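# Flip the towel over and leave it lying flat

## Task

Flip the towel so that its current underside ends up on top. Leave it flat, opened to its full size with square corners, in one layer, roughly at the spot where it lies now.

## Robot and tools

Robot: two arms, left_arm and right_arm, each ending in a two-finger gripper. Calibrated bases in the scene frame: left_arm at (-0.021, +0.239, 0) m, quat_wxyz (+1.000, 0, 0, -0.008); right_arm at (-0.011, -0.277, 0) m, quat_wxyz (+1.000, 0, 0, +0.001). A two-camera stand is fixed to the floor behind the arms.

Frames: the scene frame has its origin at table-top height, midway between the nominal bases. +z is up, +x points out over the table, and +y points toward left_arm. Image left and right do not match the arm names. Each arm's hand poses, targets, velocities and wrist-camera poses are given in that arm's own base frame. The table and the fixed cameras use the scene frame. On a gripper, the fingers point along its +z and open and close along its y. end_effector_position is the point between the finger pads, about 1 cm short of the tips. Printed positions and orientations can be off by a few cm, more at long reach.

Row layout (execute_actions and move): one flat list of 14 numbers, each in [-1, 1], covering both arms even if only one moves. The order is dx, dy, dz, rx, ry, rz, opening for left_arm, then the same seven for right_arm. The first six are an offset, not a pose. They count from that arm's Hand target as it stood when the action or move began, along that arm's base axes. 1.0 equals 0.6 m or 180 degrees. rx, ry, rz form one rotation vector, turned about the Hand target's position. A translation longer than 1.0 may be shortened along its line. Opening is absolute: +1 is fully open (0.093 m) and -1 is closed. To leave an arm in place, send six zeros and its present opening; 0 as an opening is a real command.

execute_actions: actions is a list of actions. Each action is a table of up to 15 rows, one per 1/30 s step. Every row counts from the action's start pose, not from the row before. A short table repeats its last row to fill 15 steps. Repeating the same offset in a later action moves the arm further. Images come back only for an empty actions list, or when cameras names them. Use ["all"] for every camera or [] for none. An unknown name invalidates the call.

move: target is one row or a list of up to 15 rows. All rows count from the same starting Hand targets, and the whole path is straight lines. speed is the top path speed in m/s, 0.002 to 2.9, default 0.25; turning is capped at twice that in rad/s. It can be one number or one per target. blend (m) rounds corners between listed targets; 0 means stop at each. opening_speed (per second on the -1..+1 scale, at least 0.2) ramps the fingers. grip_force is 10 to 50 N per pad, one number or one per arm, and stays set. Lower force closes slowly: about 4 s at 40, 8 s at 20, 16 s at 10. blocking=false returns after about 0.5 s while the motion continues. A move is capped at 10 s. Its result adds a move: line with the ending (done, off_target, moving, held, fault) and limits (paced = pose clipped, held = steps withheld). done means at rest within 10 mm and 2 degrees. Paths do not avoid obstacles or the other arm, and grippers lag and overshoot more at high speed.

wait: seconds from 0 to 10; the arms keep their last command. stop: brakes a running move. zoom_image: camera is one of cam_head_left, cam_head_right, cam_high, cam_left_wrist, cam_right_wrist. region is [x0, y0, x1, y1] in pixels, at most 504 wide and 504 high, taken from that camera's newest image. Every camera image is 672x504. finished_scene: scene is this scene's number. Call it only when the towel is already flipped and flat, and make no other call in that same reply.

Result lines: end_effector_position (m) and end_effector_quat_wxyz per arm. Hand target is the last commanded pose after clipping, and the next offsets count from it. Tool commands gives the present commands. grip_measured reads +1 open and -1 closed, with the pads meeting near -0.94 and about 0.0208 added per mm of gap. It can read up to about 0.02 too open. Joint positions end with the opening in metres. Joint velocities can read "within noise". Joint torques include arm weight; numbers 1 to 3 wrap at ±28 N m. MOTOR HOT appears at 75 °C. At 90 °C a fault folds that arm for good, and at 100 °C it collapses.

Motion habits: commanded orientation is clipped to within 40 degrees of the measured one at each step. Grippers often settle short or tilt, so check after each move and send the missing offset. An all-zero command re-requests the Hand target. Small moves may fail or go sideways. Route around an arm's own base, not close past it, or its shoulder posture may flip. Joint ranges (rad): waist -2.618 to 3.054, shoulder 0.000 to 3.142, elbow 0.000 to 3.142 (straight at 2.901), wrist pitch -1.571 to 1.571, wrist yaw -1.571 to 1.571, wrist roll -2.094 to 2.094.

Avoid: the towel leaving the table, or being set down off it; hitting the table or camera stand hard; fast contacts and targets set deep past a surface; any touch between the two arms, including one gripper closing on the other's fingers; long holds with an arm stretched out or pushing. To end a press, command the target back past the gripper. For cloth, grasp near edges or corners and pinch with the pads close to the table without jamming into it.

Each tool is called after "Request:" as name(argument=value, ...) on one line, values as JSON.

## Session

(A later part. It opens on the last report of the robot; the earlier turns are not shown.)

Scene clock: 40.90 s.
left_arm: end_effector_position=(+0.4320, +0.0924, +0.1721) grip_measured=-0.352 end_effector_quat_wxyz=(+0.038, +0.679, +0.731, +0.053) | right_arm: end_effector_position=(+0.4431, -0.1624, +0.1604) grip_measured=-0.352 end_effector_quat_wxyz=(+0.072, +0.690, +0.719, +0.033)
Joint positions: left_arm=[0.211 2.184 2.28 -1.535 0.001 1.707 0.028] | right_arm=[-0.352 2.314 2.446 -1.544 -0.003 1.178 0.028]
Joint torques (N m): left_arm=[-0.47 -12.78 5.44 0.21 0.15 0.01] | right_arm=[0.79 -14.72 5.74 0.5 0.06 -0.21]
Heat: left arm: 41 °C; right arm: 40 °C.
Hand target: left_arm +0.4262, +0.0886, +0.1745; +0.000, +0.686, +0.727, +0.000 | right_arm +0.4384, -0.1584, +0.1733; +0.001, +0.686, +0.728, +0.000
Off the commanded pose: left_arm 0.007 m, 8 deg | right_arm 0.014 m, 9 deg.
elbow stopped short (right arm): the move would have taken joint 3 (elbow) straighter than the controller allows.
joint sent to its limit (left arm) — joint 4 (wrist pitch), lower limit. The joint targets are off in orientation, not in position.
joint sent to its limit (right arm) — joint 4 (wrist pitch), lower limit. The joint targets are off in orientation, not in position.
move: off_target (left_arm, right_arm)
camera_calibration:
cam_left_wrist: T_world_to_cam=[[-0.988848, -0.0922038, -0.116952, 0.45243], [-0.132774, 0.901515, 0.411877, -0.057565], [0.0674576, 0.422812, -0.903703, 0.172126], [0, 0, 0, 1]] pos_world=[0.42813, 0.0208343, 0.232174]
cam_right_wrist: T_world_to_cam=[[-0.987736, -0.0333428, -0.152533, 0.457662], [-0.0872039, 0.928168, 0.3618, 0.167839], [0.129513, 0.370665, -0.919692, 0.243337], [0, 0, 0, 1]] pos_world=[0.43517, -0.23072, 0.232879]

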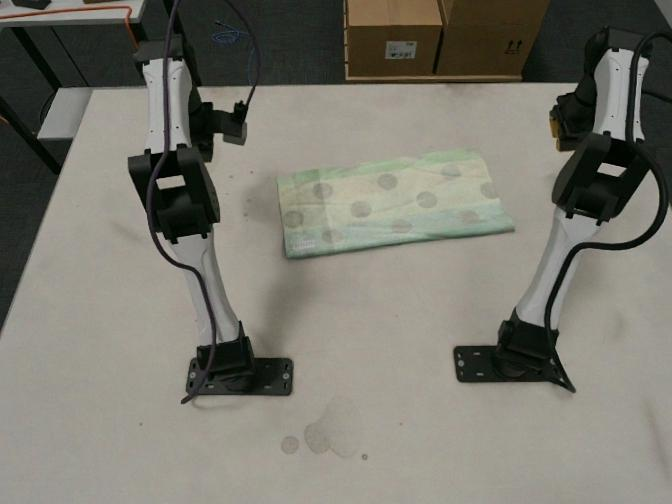

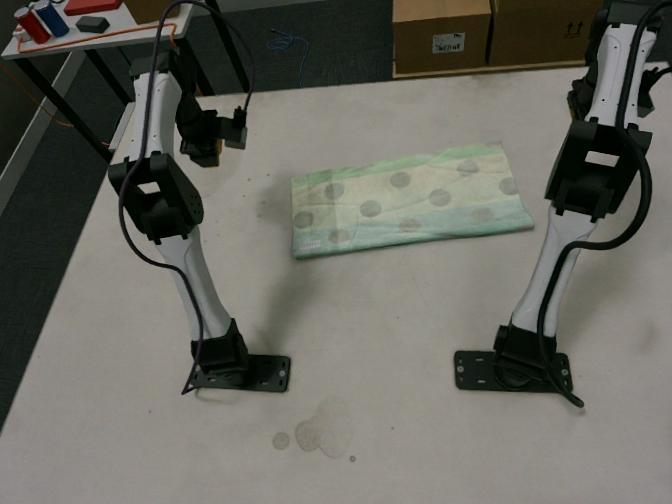

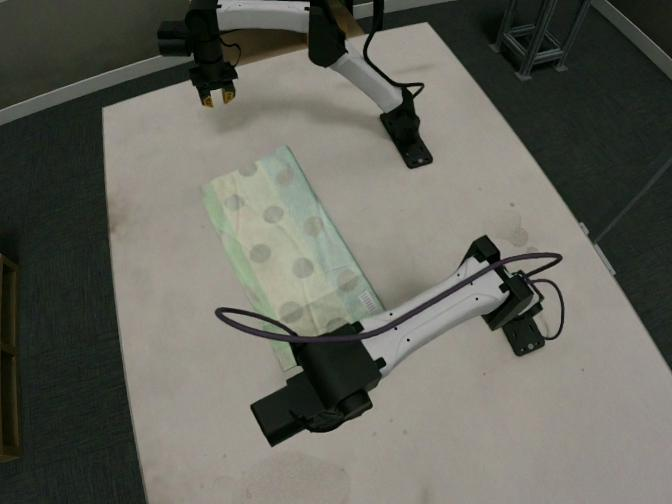

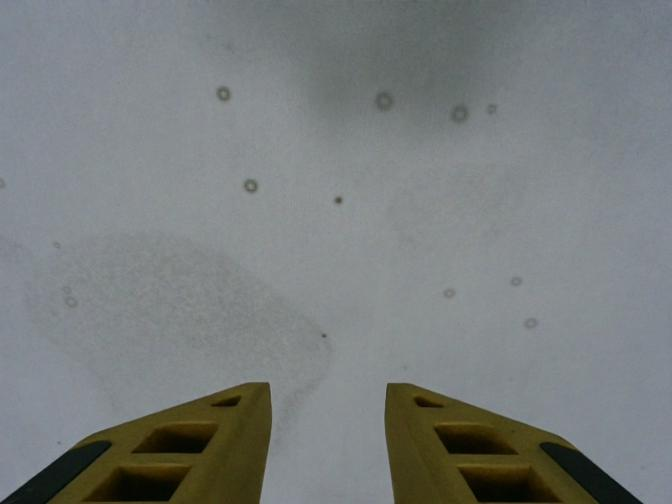

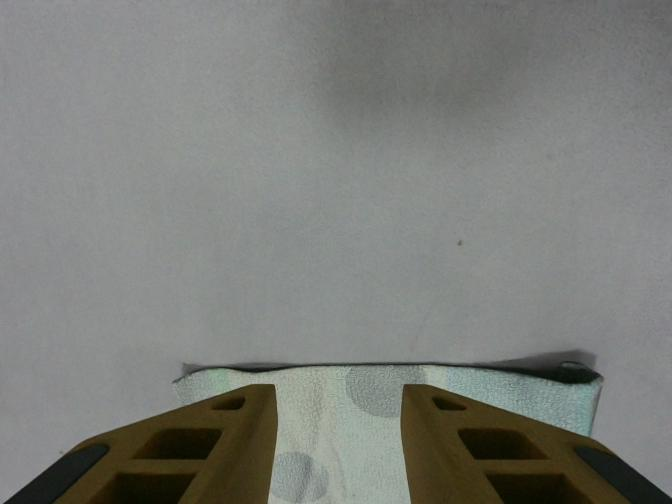

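Request:
move(target=[0.11,-0.226,-0.161,0,0,0,0.1,0.158,0.232,-0.164,0,0,0,0.1], cameras=["cam_left_wrist","cam_right_wrist"], speed=0.3)

Scene clock: 44.07 s.
left_arm: end_effector_position=(+0.4938, -0.0493, +0.0778) grip_measured=+0.098 end_effector_quat_wxyz=(+0.017, +0.692, +0.722, +0.015) | right_arm: end_effector_position=(+0.5321, -0.0175, +0.0765) grip_measured=+0.098 end_effector_quat_wxyz=(+0.061, +0.677, +0.732, +0.048)
Joint positions: left_arm=[-0.101 2.561 2.568 -1.533 -0.004 1.427 0.05] | right_arm=[-0.03 2.709 2.841 -1.547 0.008 1.463 0.05]
Joint torques (N m): left_arm=[0.47 -13.19 8.16 0.02 0.18 -0.19] | right_arm=[-0.12 -12.15 8.72 0.5 -0.01 0.02]
Heat: left arm: 42 °C; right arm: 41 °C.
Hand target: left_arm +0.4923, -0.0469, +0.0780; +0.000, +0.686, +0.727, +0.000 | right_arm +0.5333, -0.0193, +0.0750; +0.001, +0.686, +0.728, +0.000
Off the commanded pose: left_arm 0.003 m, 3 deg | right_arm 0.003 m, 9 deg.
joint sent to its limit (left arm) — joint 4 (wrist pitch), lower limit. The joint targets still meet the commanded pose.
joint sent to its limit (right arm) — joint 4 (wrist pitch), lower limit. The joint targets are off in orientation, not in position.
move: off_target (left_arm, right_arm)
camera_calibration:
cam_left_wrist: T_world_to_cam=[[-0.997565, -0.0618565, -0.032217, 0.488643], [-0.0695722, 0.914934, 0.397562, 0.0877939], [0.00488466, 0.398835, -0.91701, 0.17343], [0, 0, 0, 1]] pos_world=[0.492714, -0.11927, 0.139876]
cam_right_wrist: T_world_to_cam=[[-0.985117, -0.0663794, -0.158549, 0.536126], [-0.124528, 0.911436, 0.392145, 0.0888336], [0.118477, 0.406053, -0.906137, 0.106448], [0, 0, 0, 1]] pos_world=[0.526598, -0.0886019, 0.146623]
Images, in order (width x height): cam_left_wrist 672x504, cam_right_wrist 672x504.

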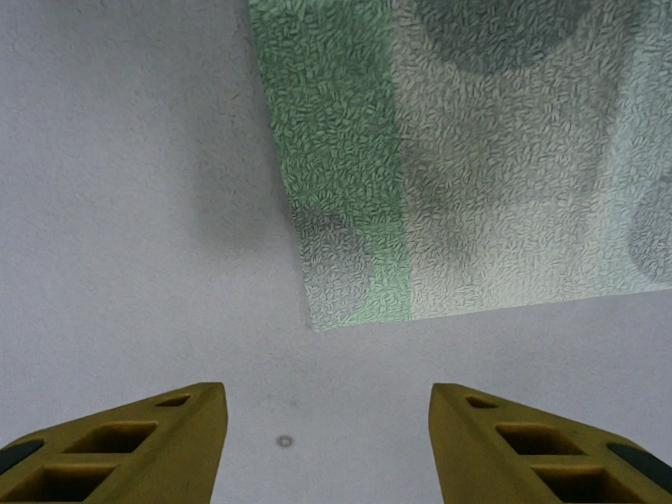

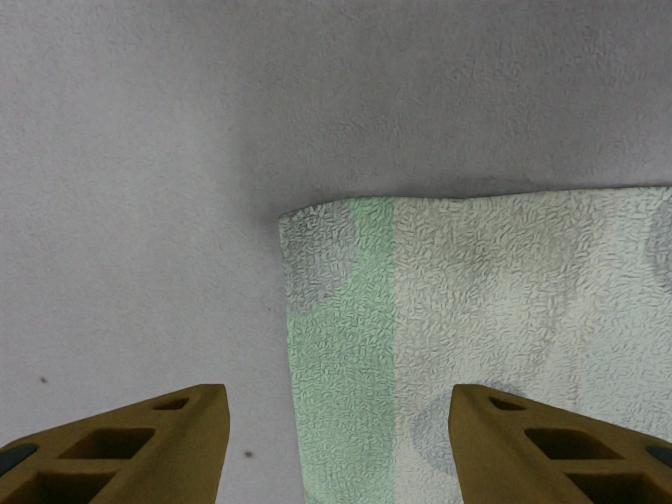

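Request:
move(target=[[0.005,0,-0.1,0,0,0.022,0.1,0.0365,0.003,-0.095,0,0,0.022,0.1],[0.005,0,-0.135,0,0,0.022,0.1,0.0365,0.003,-0.13,0,0,0.022,0.1],[0.005,0,-0.132,0,0,0.022,-1,0.0365,0.003,-0.127,0,0,0.022,-1],[-0.01,0,-0.07,0,0,0.022,-1,0.025,0.003,-0.065,0,0,0.022,-1],[-0.174,-0.016,0.155,0,0,0,-1,-0.1995,-0.0156,0.155,0,0,0,-1],[-0.44,-0.0405,0.437,0,0,0,-1,-0.4655,-0.0364,0.442,0,0,0,-1]], blend=[0.005,0,0,0.02,0.05,0], speed=[0.2,0.08,0.1,0.15,0.25,0.25], opening_speed=0.9, cameras=["all"])

Scene clock: 54.50 s.
left_arm: end_effector_position=(+0.2307, -0.0714, +0.3449) grip_measured=-0.971 end_effector_quat_wxyz=(+0.266, +0.659, +0.692, +0.132) | right_arm: end_effector_position=(+0.2530, -0.0389, +0.3432) grip_measured=-0.973 end_effector_quat_wxyz=(+0.231, +0.660, +0.697, +0.159)
Joint positions: left_arm=[-0.3 1.225 1.796 -1.54 0.001 1.222 0] | right_arm=[-0.151 1.297 1.851 -1.556 0.002 1.366 0]
Joint torques (N m): left_arm=[-0.29 -2.3 4.9 1.18 0.12 -0.23] | right_arm=[-0.68 -2.25 5.2 1.36 0.02 -0.26]
Heat: left arm: 45 °C; right arm: 42 °C.
Hand target: left_arm +0.2284, -0.0713, +0.3402; +0.000, +0.686, +0.728, +0.000 | right_arm +0.2539, -0.0411, +0.3403; +0.001, +0.686, +0.728, +0.000
Off the commanded pose: left_arm 0.005 m, 34 deg | right_arm 0.004 m, 32 deg.
elbow stopped short (right arm): the move would have taken joint 3 (elbow) straighter than the controller allows.
joint sent to its limit (left arm) — joint 4 (wrist pitch), lower limit. The joint targets are off in orientation, not in position.
joint sent to its limit (right arm) — joint 4 (wrist pitch), lower limit. The joint targets are off in orientation, not in position.
move: off_target (left_arm, right_arm); target 3's new opening was sent with right_arm's hand 0.025 m and 8 deg from that target
camera_calibration:
cam_left_wrist: T_world_to_cam=[[-0.847959, -0.114097, -0.517636, 0.362574], [-0.219199, 0.964626, 0.146455, 0.108156], [0.482615, 0.237653, -0.842973, 0.281182], [0, 0, 0, 1]] pos_world=[0.195453, -0.129785, 0.408871]
cam_right_wrist: T_world_to_cam=[[-0.844642, -0.0655584, -0.531302, 0.394454], [-0.234035, 0.937826, 0.256339, 0.0442795], [0.481463, 0.340858, -0.807471, 0.261576], [0, 0, 0, 1]] pos_world=[0.217596, -0.104827, 0.409438]

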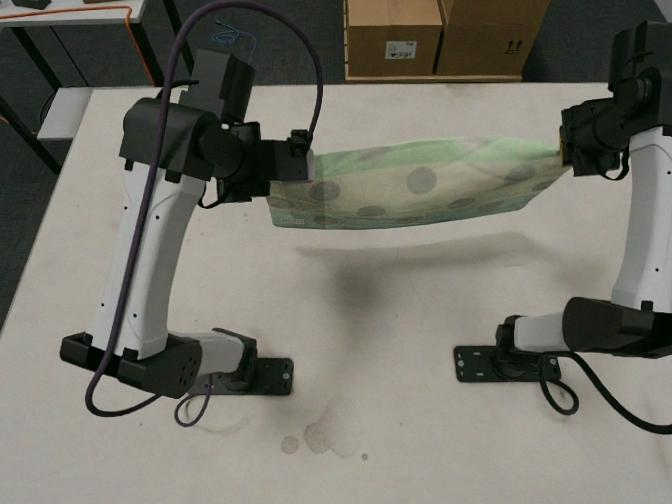

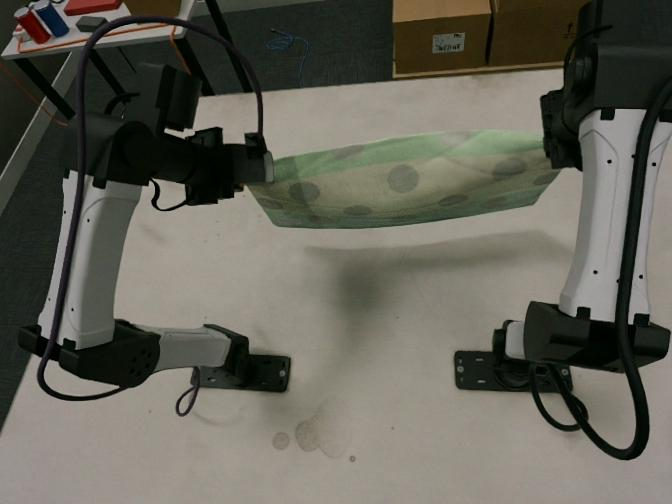

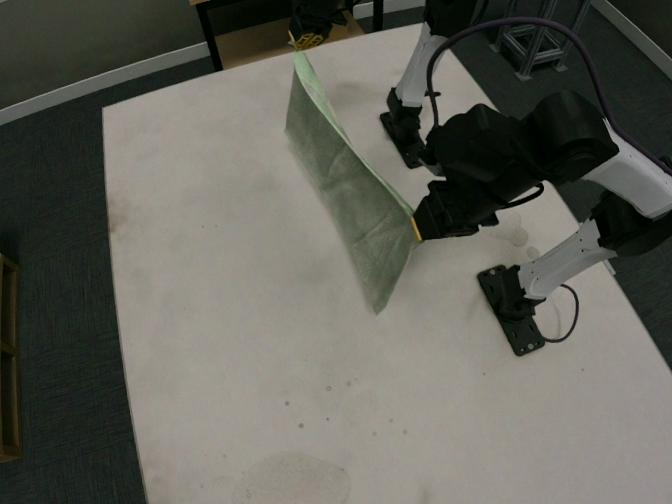

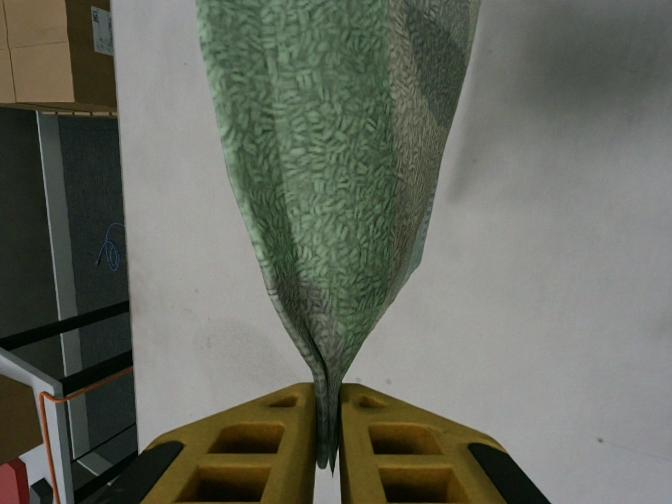

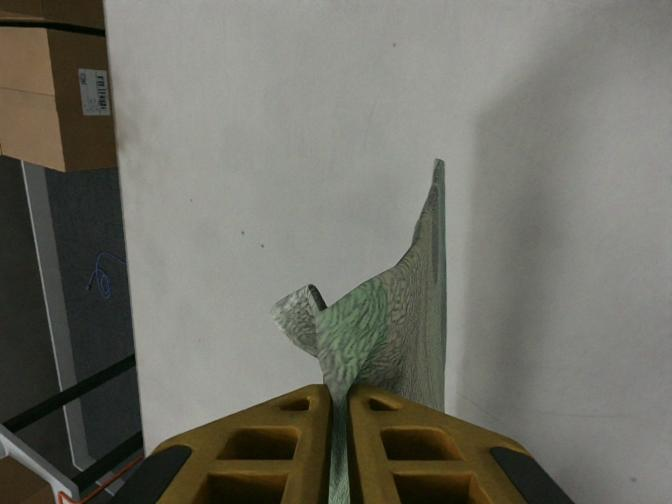

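Request:
move(target=[[-0.025,-0.002,-0.067,0,0,0,-1,-0.025,-0.002,-0.067,0,0,0,-1],[0.0166,0.0015,-0.108,0,0,0,-1,0.0166,0.0013,-0.108,0,0,0,-1],[0.0996,0.0092,-0.225,0,0,0,-1,0.0997,0.0078,-0.225,0,0,0,-1],[0.2158,0.0199,-0.342,0,0,0,-1,0.2161,0.0169,-0.342,0,0,0,-1],[0.332,0.0306,-0.45,0,0,0,-1,0.3324,0.026,-0.45,0,0,0,-1],[0.4067,0.0375,-0.497,0,0,0,-1,0.4072,0.0319,-0.497,0,0,0,-1]], blend=[0.015,0.015,0.02,0.02,0.015,0], speed=[0.12,0.12,0.12,0.14,0.14,0.14], cameras=["cam_head_left","cam_high","cam_left_wrist","cam_right_wrist"])

Request:
zoom_image(camera="cam_head_left", region=[250, 120, 530, 290])

Request:
zoom_image(camera="cam_high", region=[180, 120, 430, 400])

Scene clock: 62.67 s.
left_arm: end_effector_position=(+0.4729, -0.0521, +0.0435) grip_measured=-0.971 end_effector_quat_wxyz=(+0.006, +0.685, +0.729, +0.004) | right_arm: end_effector_position=(+0.4982, -0.0256, +0.0474) grip_measured=-0.973 end_effector_quat_wxyz=(+0.007, +0.684, +0.729, +0.006)
Joint positions: left_arm=[-0.109 2.43 2.19 -1.316 0.002 1.4 0] | right_arm=[-0.051 2.592 2.505 -1.466 0 1.456 0]
Joint torques (N m): left_arm=[0.53 -12.22 8.43 -0.03 0.13 0.02] | right_arm=[0.94 -11.06 9.06 0.18 0.06 0.02]
Heat: left arm: 43 °C; right arm: 41 °C.
Hand target: left_arm +0.4723, -0.0488, +0.0420; +0.000, +0.686, +0.727, +0.000 | right_arm +0.4983, -0.0220, +0.0420; +0.001, +0.686, +0.728, +0.000
Off the commanded pose: left_arm 0.004 m, 1 deg | right_arm 0.006 m, 1 deg.
move: done
camera_calibration:
cam_left_wrist: T_world_to_cam=[[-0.996738, -0.0806973, -0.0011769, 0.463722], [-0.0745254, 0.914714, 0.397171, 0.104907], [-0.0309741, 0.395963, -0.917744, 0.159961], [0, 0, 0, 1]] pos_world=[0.474982, -0.121877, 0.105683]
cam_right_wrist: T_world_to_cam=[[-0.998409, -0.0518805, -0.0220709, 0.498011], [-0.0563589, 0.907652, 0.415923, 0.0681546], [-0.00154556, 0.416505, -0.909132, 0.147524], [0, 0, 0, 1]] pos_world=[0.501288, -0.0974679, 0.116763]
Images, in order (width x height): cam_head_left 672x504, cam_high 672x504, cam_left_wrist 672x504, cam_right_wrist 672x504.

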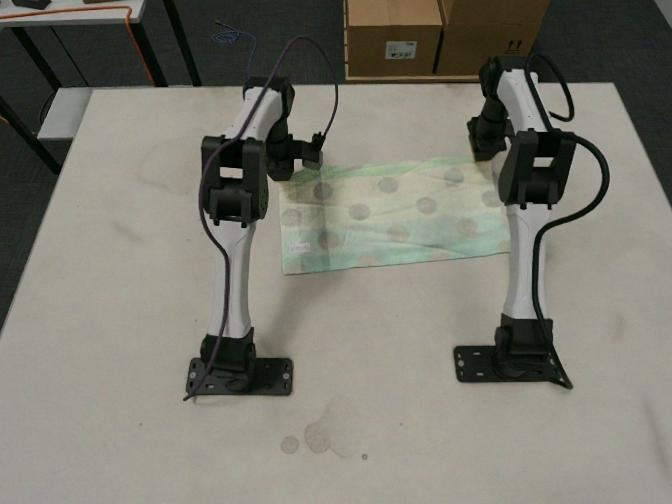

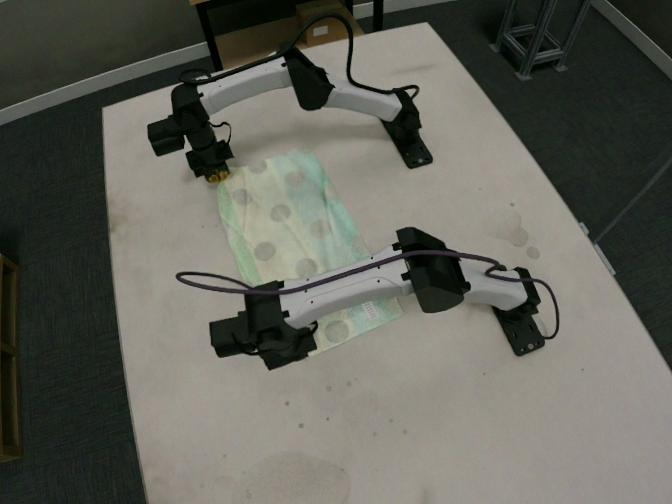

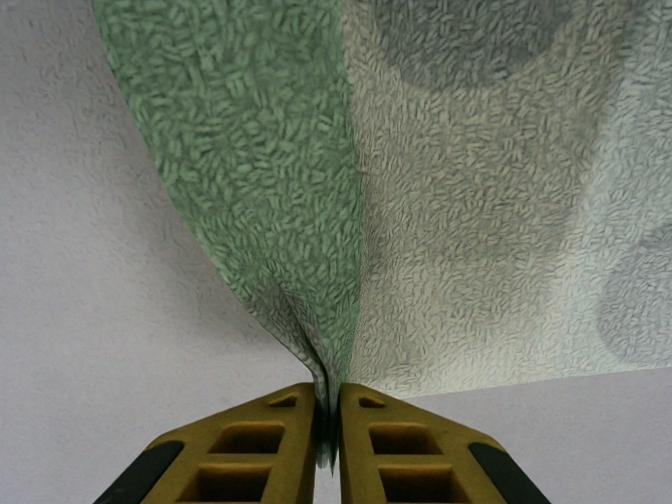

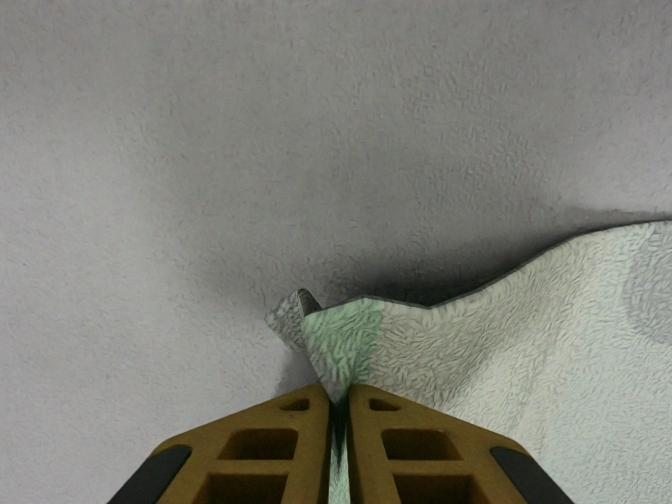

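Scaled by 1.800 from the camera's 672x504 image, which has a finer 960x720 frame.

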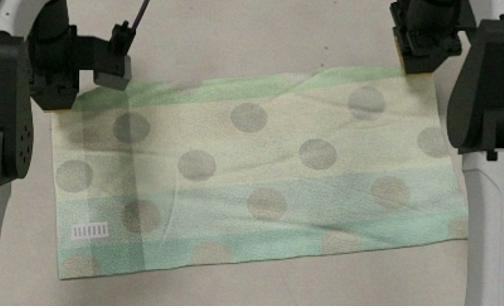

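Scaled by 1.800 from the camera's 672x504 image, which has a finer 960x720 frame.

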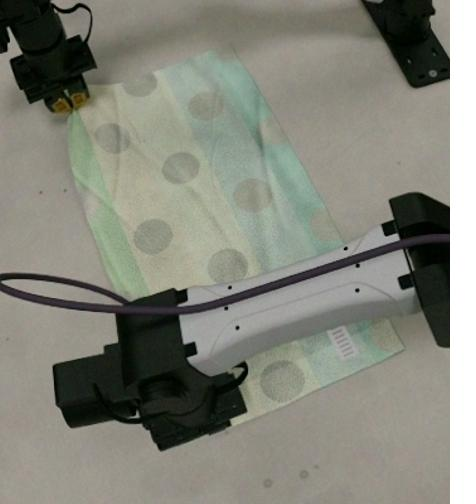

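Request:
move(target=[[0.056,0.0095,-0.012,0,0,0,-1,0.073,0.002,-0.012,0,0,0,-1],[0.066,0.0118,-0.03,0,0,0,-1,0.086,0.0023,-0.03,0,0,0,-1]], blend=[0.01,0], speed=0.12, cameras=["cam_head_left","cam_left_wrist","cam_right_wrist"])

Request:
zoom_image(camera="cam_head_left", region=[250, 120, 530, 290])

Scene clock: 65.17 s.
left_arm: end_effector_position=(+0.5170, -0.0458, +0.0308) grip_measured=-0.971 end_effector_quat_wxyz=(+0.016, +0.685, +0.728, +0.012) | right_arm: end_effector_position=(+0.5408, -0.0244, +0.0267) grip_measured=-0.973 end_effector_quat_wxyz=(+0.045, +0.683, +0.728, +0.039)
Joint positions: left_arm=[-0.088 2.749 2.744 -1.525 0.002 1.421 0] | right_arm=[-0.045 2.809 2.841 -1.483 0 1.463 0]
Joint torques (N m): left_arm=[0.57 -12.83 8.1 -0.05 0.14 0.03] | right_arm=[1.06 -12.27 8.92 0.76 0.06 0.01]
Heat: left arm: 44 °C; right arm: 41 °C.
Hand target: left_arm +0.5119, -0.0417, +0.0240; +0.000, +0.686, +0.727, +0.000 | right_arm +0.5499, -0.0206, +0.0240; +0.001, +0.686, +0.728, +0.000
Off the commanded pose: left_arm 0.009 m, 2 deg | right_arm 0.010 m, 7 deg.
elbow stopped short (right arm): the move would have taken joint 3 (elbow) straighter than the controller allows.
joint sent to its limit (left arm) — joint 4 (wrist pitch), lower limit. The joint targets still meet the commanded pose.
move: off_target (right_arm); blend cut to 0.0067 m at target 1
camera_calibration:
cam_left_wrist: T_world_to_cam=[[-0.996382, -0.0807852, -0.0264123, 0.508763], [-0.0846533, 0.915493, 0.393328, 0.112788], [-0.00759485, 0.394141, -0.919019, 0.135034], [0, 0, 0, 1]] pos_world=[0.517495, -0.115378, 0.0931734]
cam_right_wrist: T_world_to_cam=[[-0.991074, -0.0518596, -0.122813, 0.538978], [-0.0976664, 0.909485, 0.404101, 0.100843], [0.0907406, 0.412488, -0.906432, 0.078242], [0, 0, 0, 1]] pos_world=[0.536916, -0.0960384, 0.0963639]
Images, in order (width x height): cam_head_left 672x504, cam_left_wrist 672x504, cam_right_wrist 672x504.

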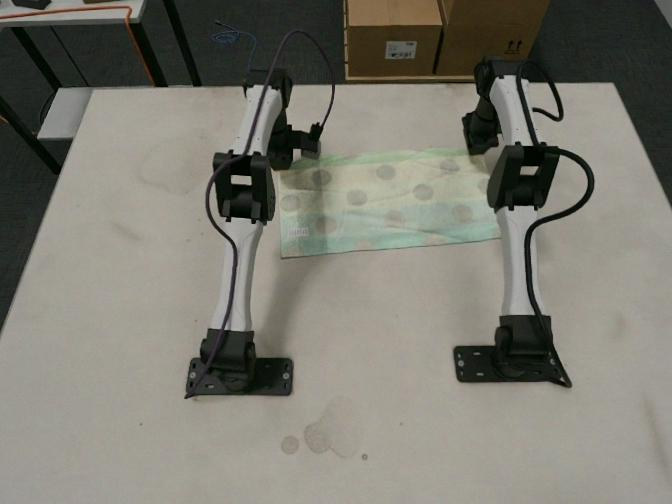

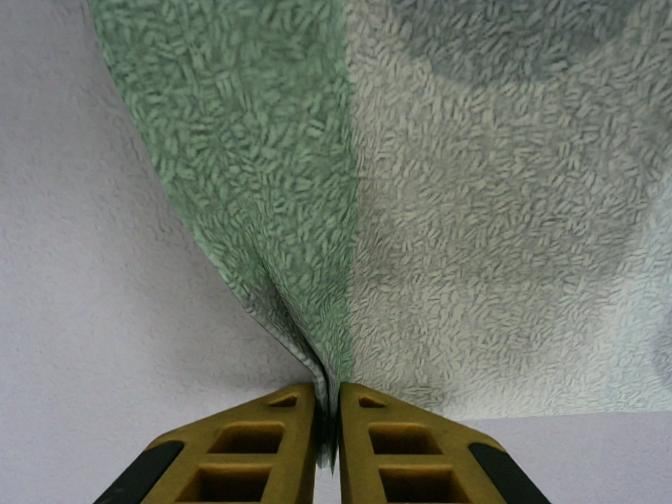

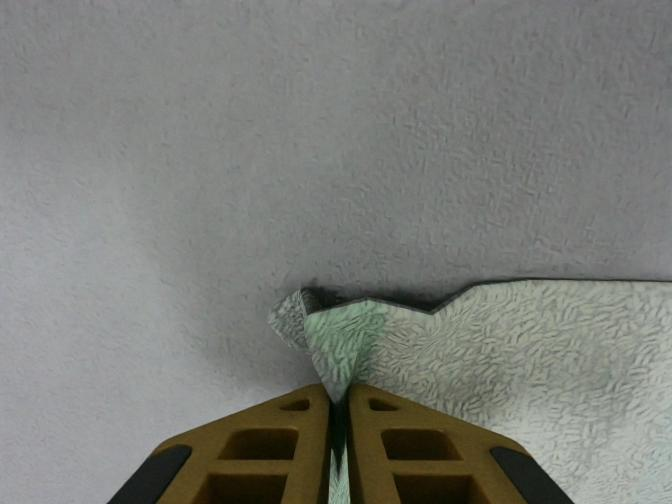

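Scaled by 1.800 from the camera's 672x504 image, which has a finer 960x720 frame.

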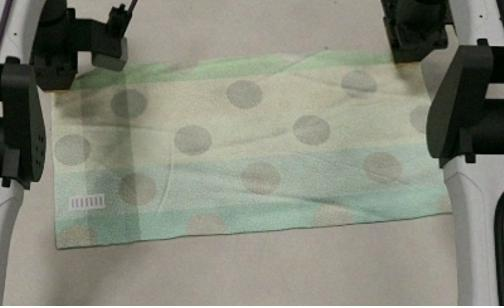

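Request:
move(target=[[-0.006,0,-0.03,0,0,0,-1,-0.004,0,-0.03,0,0,0,-1],[-0.006,0,-0.03,0,0,0,-0.5,-0.004,0,-0.03,0,0,0,-0.5],[0.012,-0.003,0.05,0,0,0,-0.35,0.02,0.0,0.05,0,0,0,-0.35],[-0.08,0.22,0.27,0,0,0,-0.35,-0.15,-0.24,0.27,0,0,0,-0.35]], blend=[0,0,0.01,0], speed=[0.1,0.1,0.12,0.3], opening_speed=0.7, cameras=["all"])

Request:
zoom_image(camera="cam_head_left", region=[250, 120, 530, 290])

Request:
zoom_image(camera="cam_high", region=[180, 120, 430, 400])

Scene clock: 71.13 s.
left_arm: end_effector_position=(+0.4694, +0.0940, +0.1816) grip_measured=-0.352 end_effector_quat_wxyz=(+0.068, +0.676, +0.728, +0.092) | right_arm: end_effector_position=(+0.4651, -0.1685, +0.1715) grip_measured=-0.352 end_effector_quat_wxyz=(+0.109, +0.688, +0.716, +0.051)
Joint positions: left_arm=[0.198 2.295 2.491 -1.537 0.002 1.694 0.028] | right_arm=[-0.349 2.375 2.588 -1.543 -0.006 1.181 0.028]
Joint torques (N m): left_arm=[-0.49 -13.91 5.41 0.43 0.14 0] | right_arm=[0.75 -15.32 5.72 0.64 0.09 -0.24]
Heat: left arm: 45 °C; right arm: 43 °C.
Hand target: left_arm +0.4639, +0.0903, +0.1860; +0.000, +0.686, +0.727, +0.000 | right_arm +0.4599, -0.1647, +0.1861; +0.001, +0.686, +0.728, +0.000
Off the commanded pose: left_arm 0.008 m, 13 deg | right_arm 0.016 m, 14 deg.
elbow stopped short (right arm): the move would have taken joint 3 (elbow) straighter than the controller allows.
joint sent to its limit (left arm) — joint 4 (wrist pitch), lower limit. The joint targets are off in orientation, not in position.
joint sent to its limit (right arm) — joint 4 (wrist pitch), lower limit. The joint targets are off in orientation, not in position.
move: off_target (left_arm, right_arm); blend cut to 0 m at target 3; target 2's new opening was sent with right_arm's hand 0.018 m and 7 deg from that target; target 3's new opening was sent with right_arm's hand 0.033 m and 8 deg from that target
camera_calibration:
cam_left_wrist: T_world_to_cam=[[-0.972792, -0.0894374, -0.213722, 0.500442], [-0.172766, 0.894666, 0.411976, -0.0386164], [0.154364, 0.437691, -0.885776, 0.131974], [0, 0, 0, 1]] pos_world=[0.459782, 0.0215432, 0.239764]
cam_right_wrist: T_world_to_cam=[[-0.973043, -0.0379252, -0.227484, 0.486181], [-0.113791, 0.93691, 0.330531, 0.190674], [0.200597, 0.347507, -0.915969, 0.215389], [0, 0, 0, 1]] pos_world=[0.451565, -0.235055, 0.244865]

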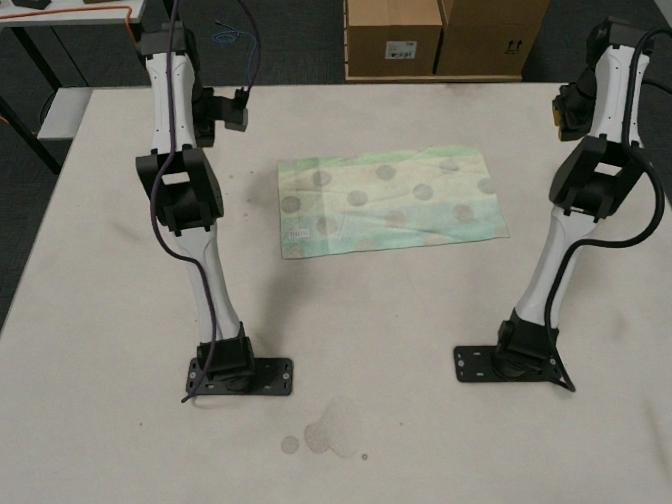

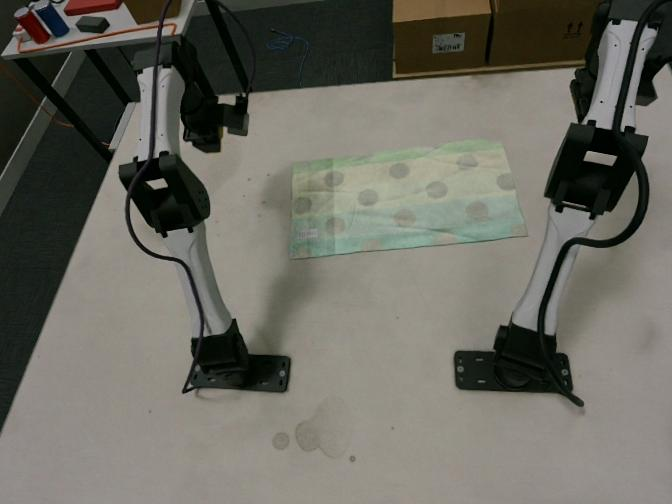

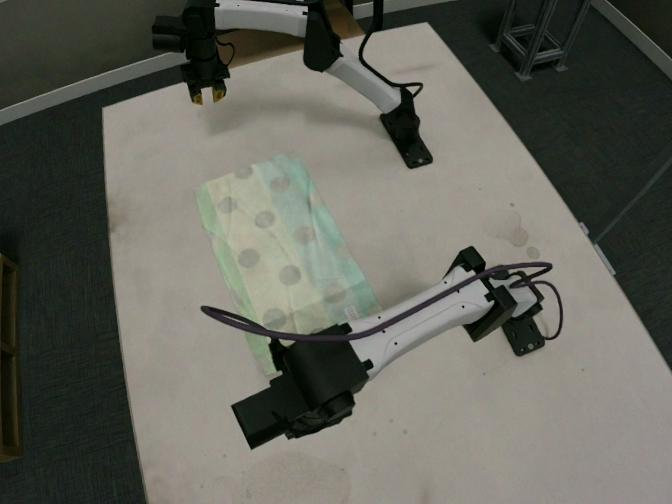

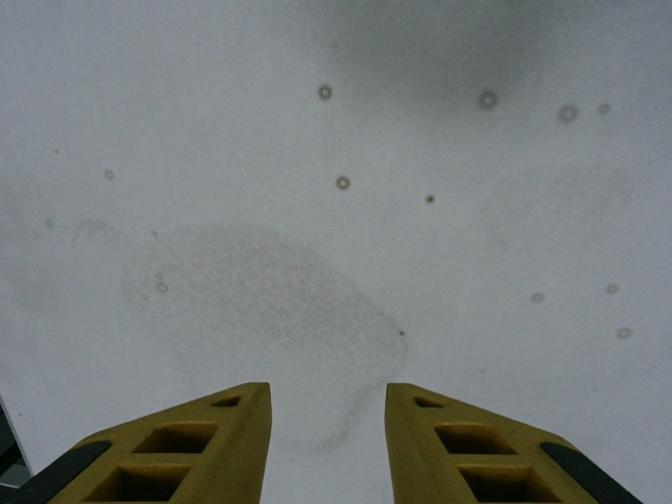

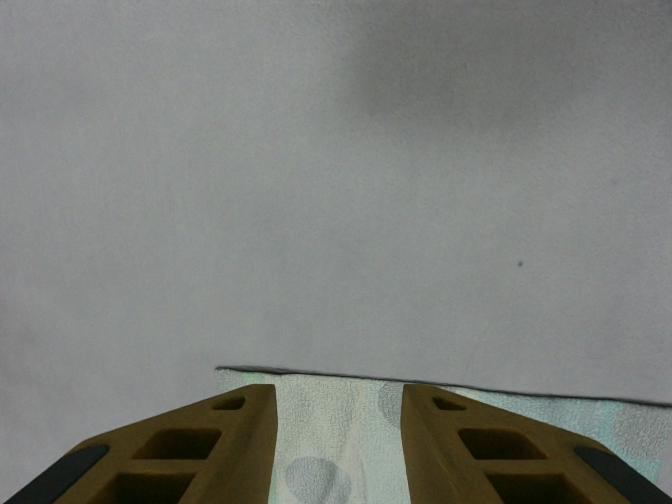

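Scaled by 1.800 from the camera's 672x504 image, which has a finer 960x720 frame.

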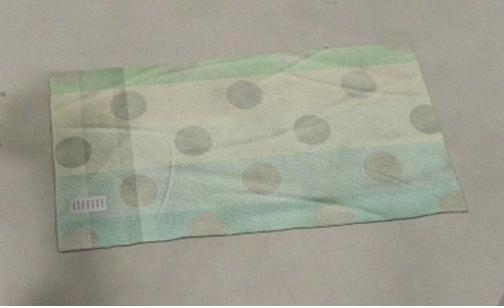

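Scaled by 1.800 from the camera's 672x504 image, which has a finer 960x720 frame.

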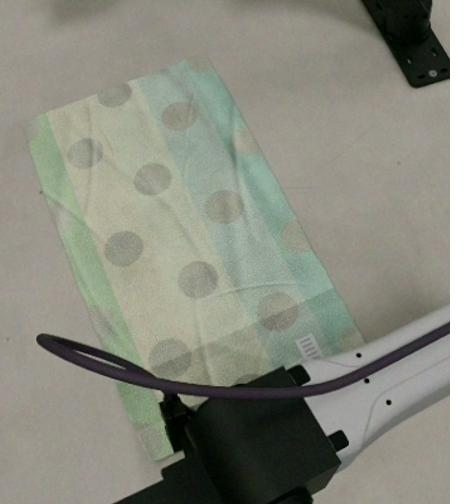

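Request:
finished_scene(scene=3)

The scene is finished: the task was done.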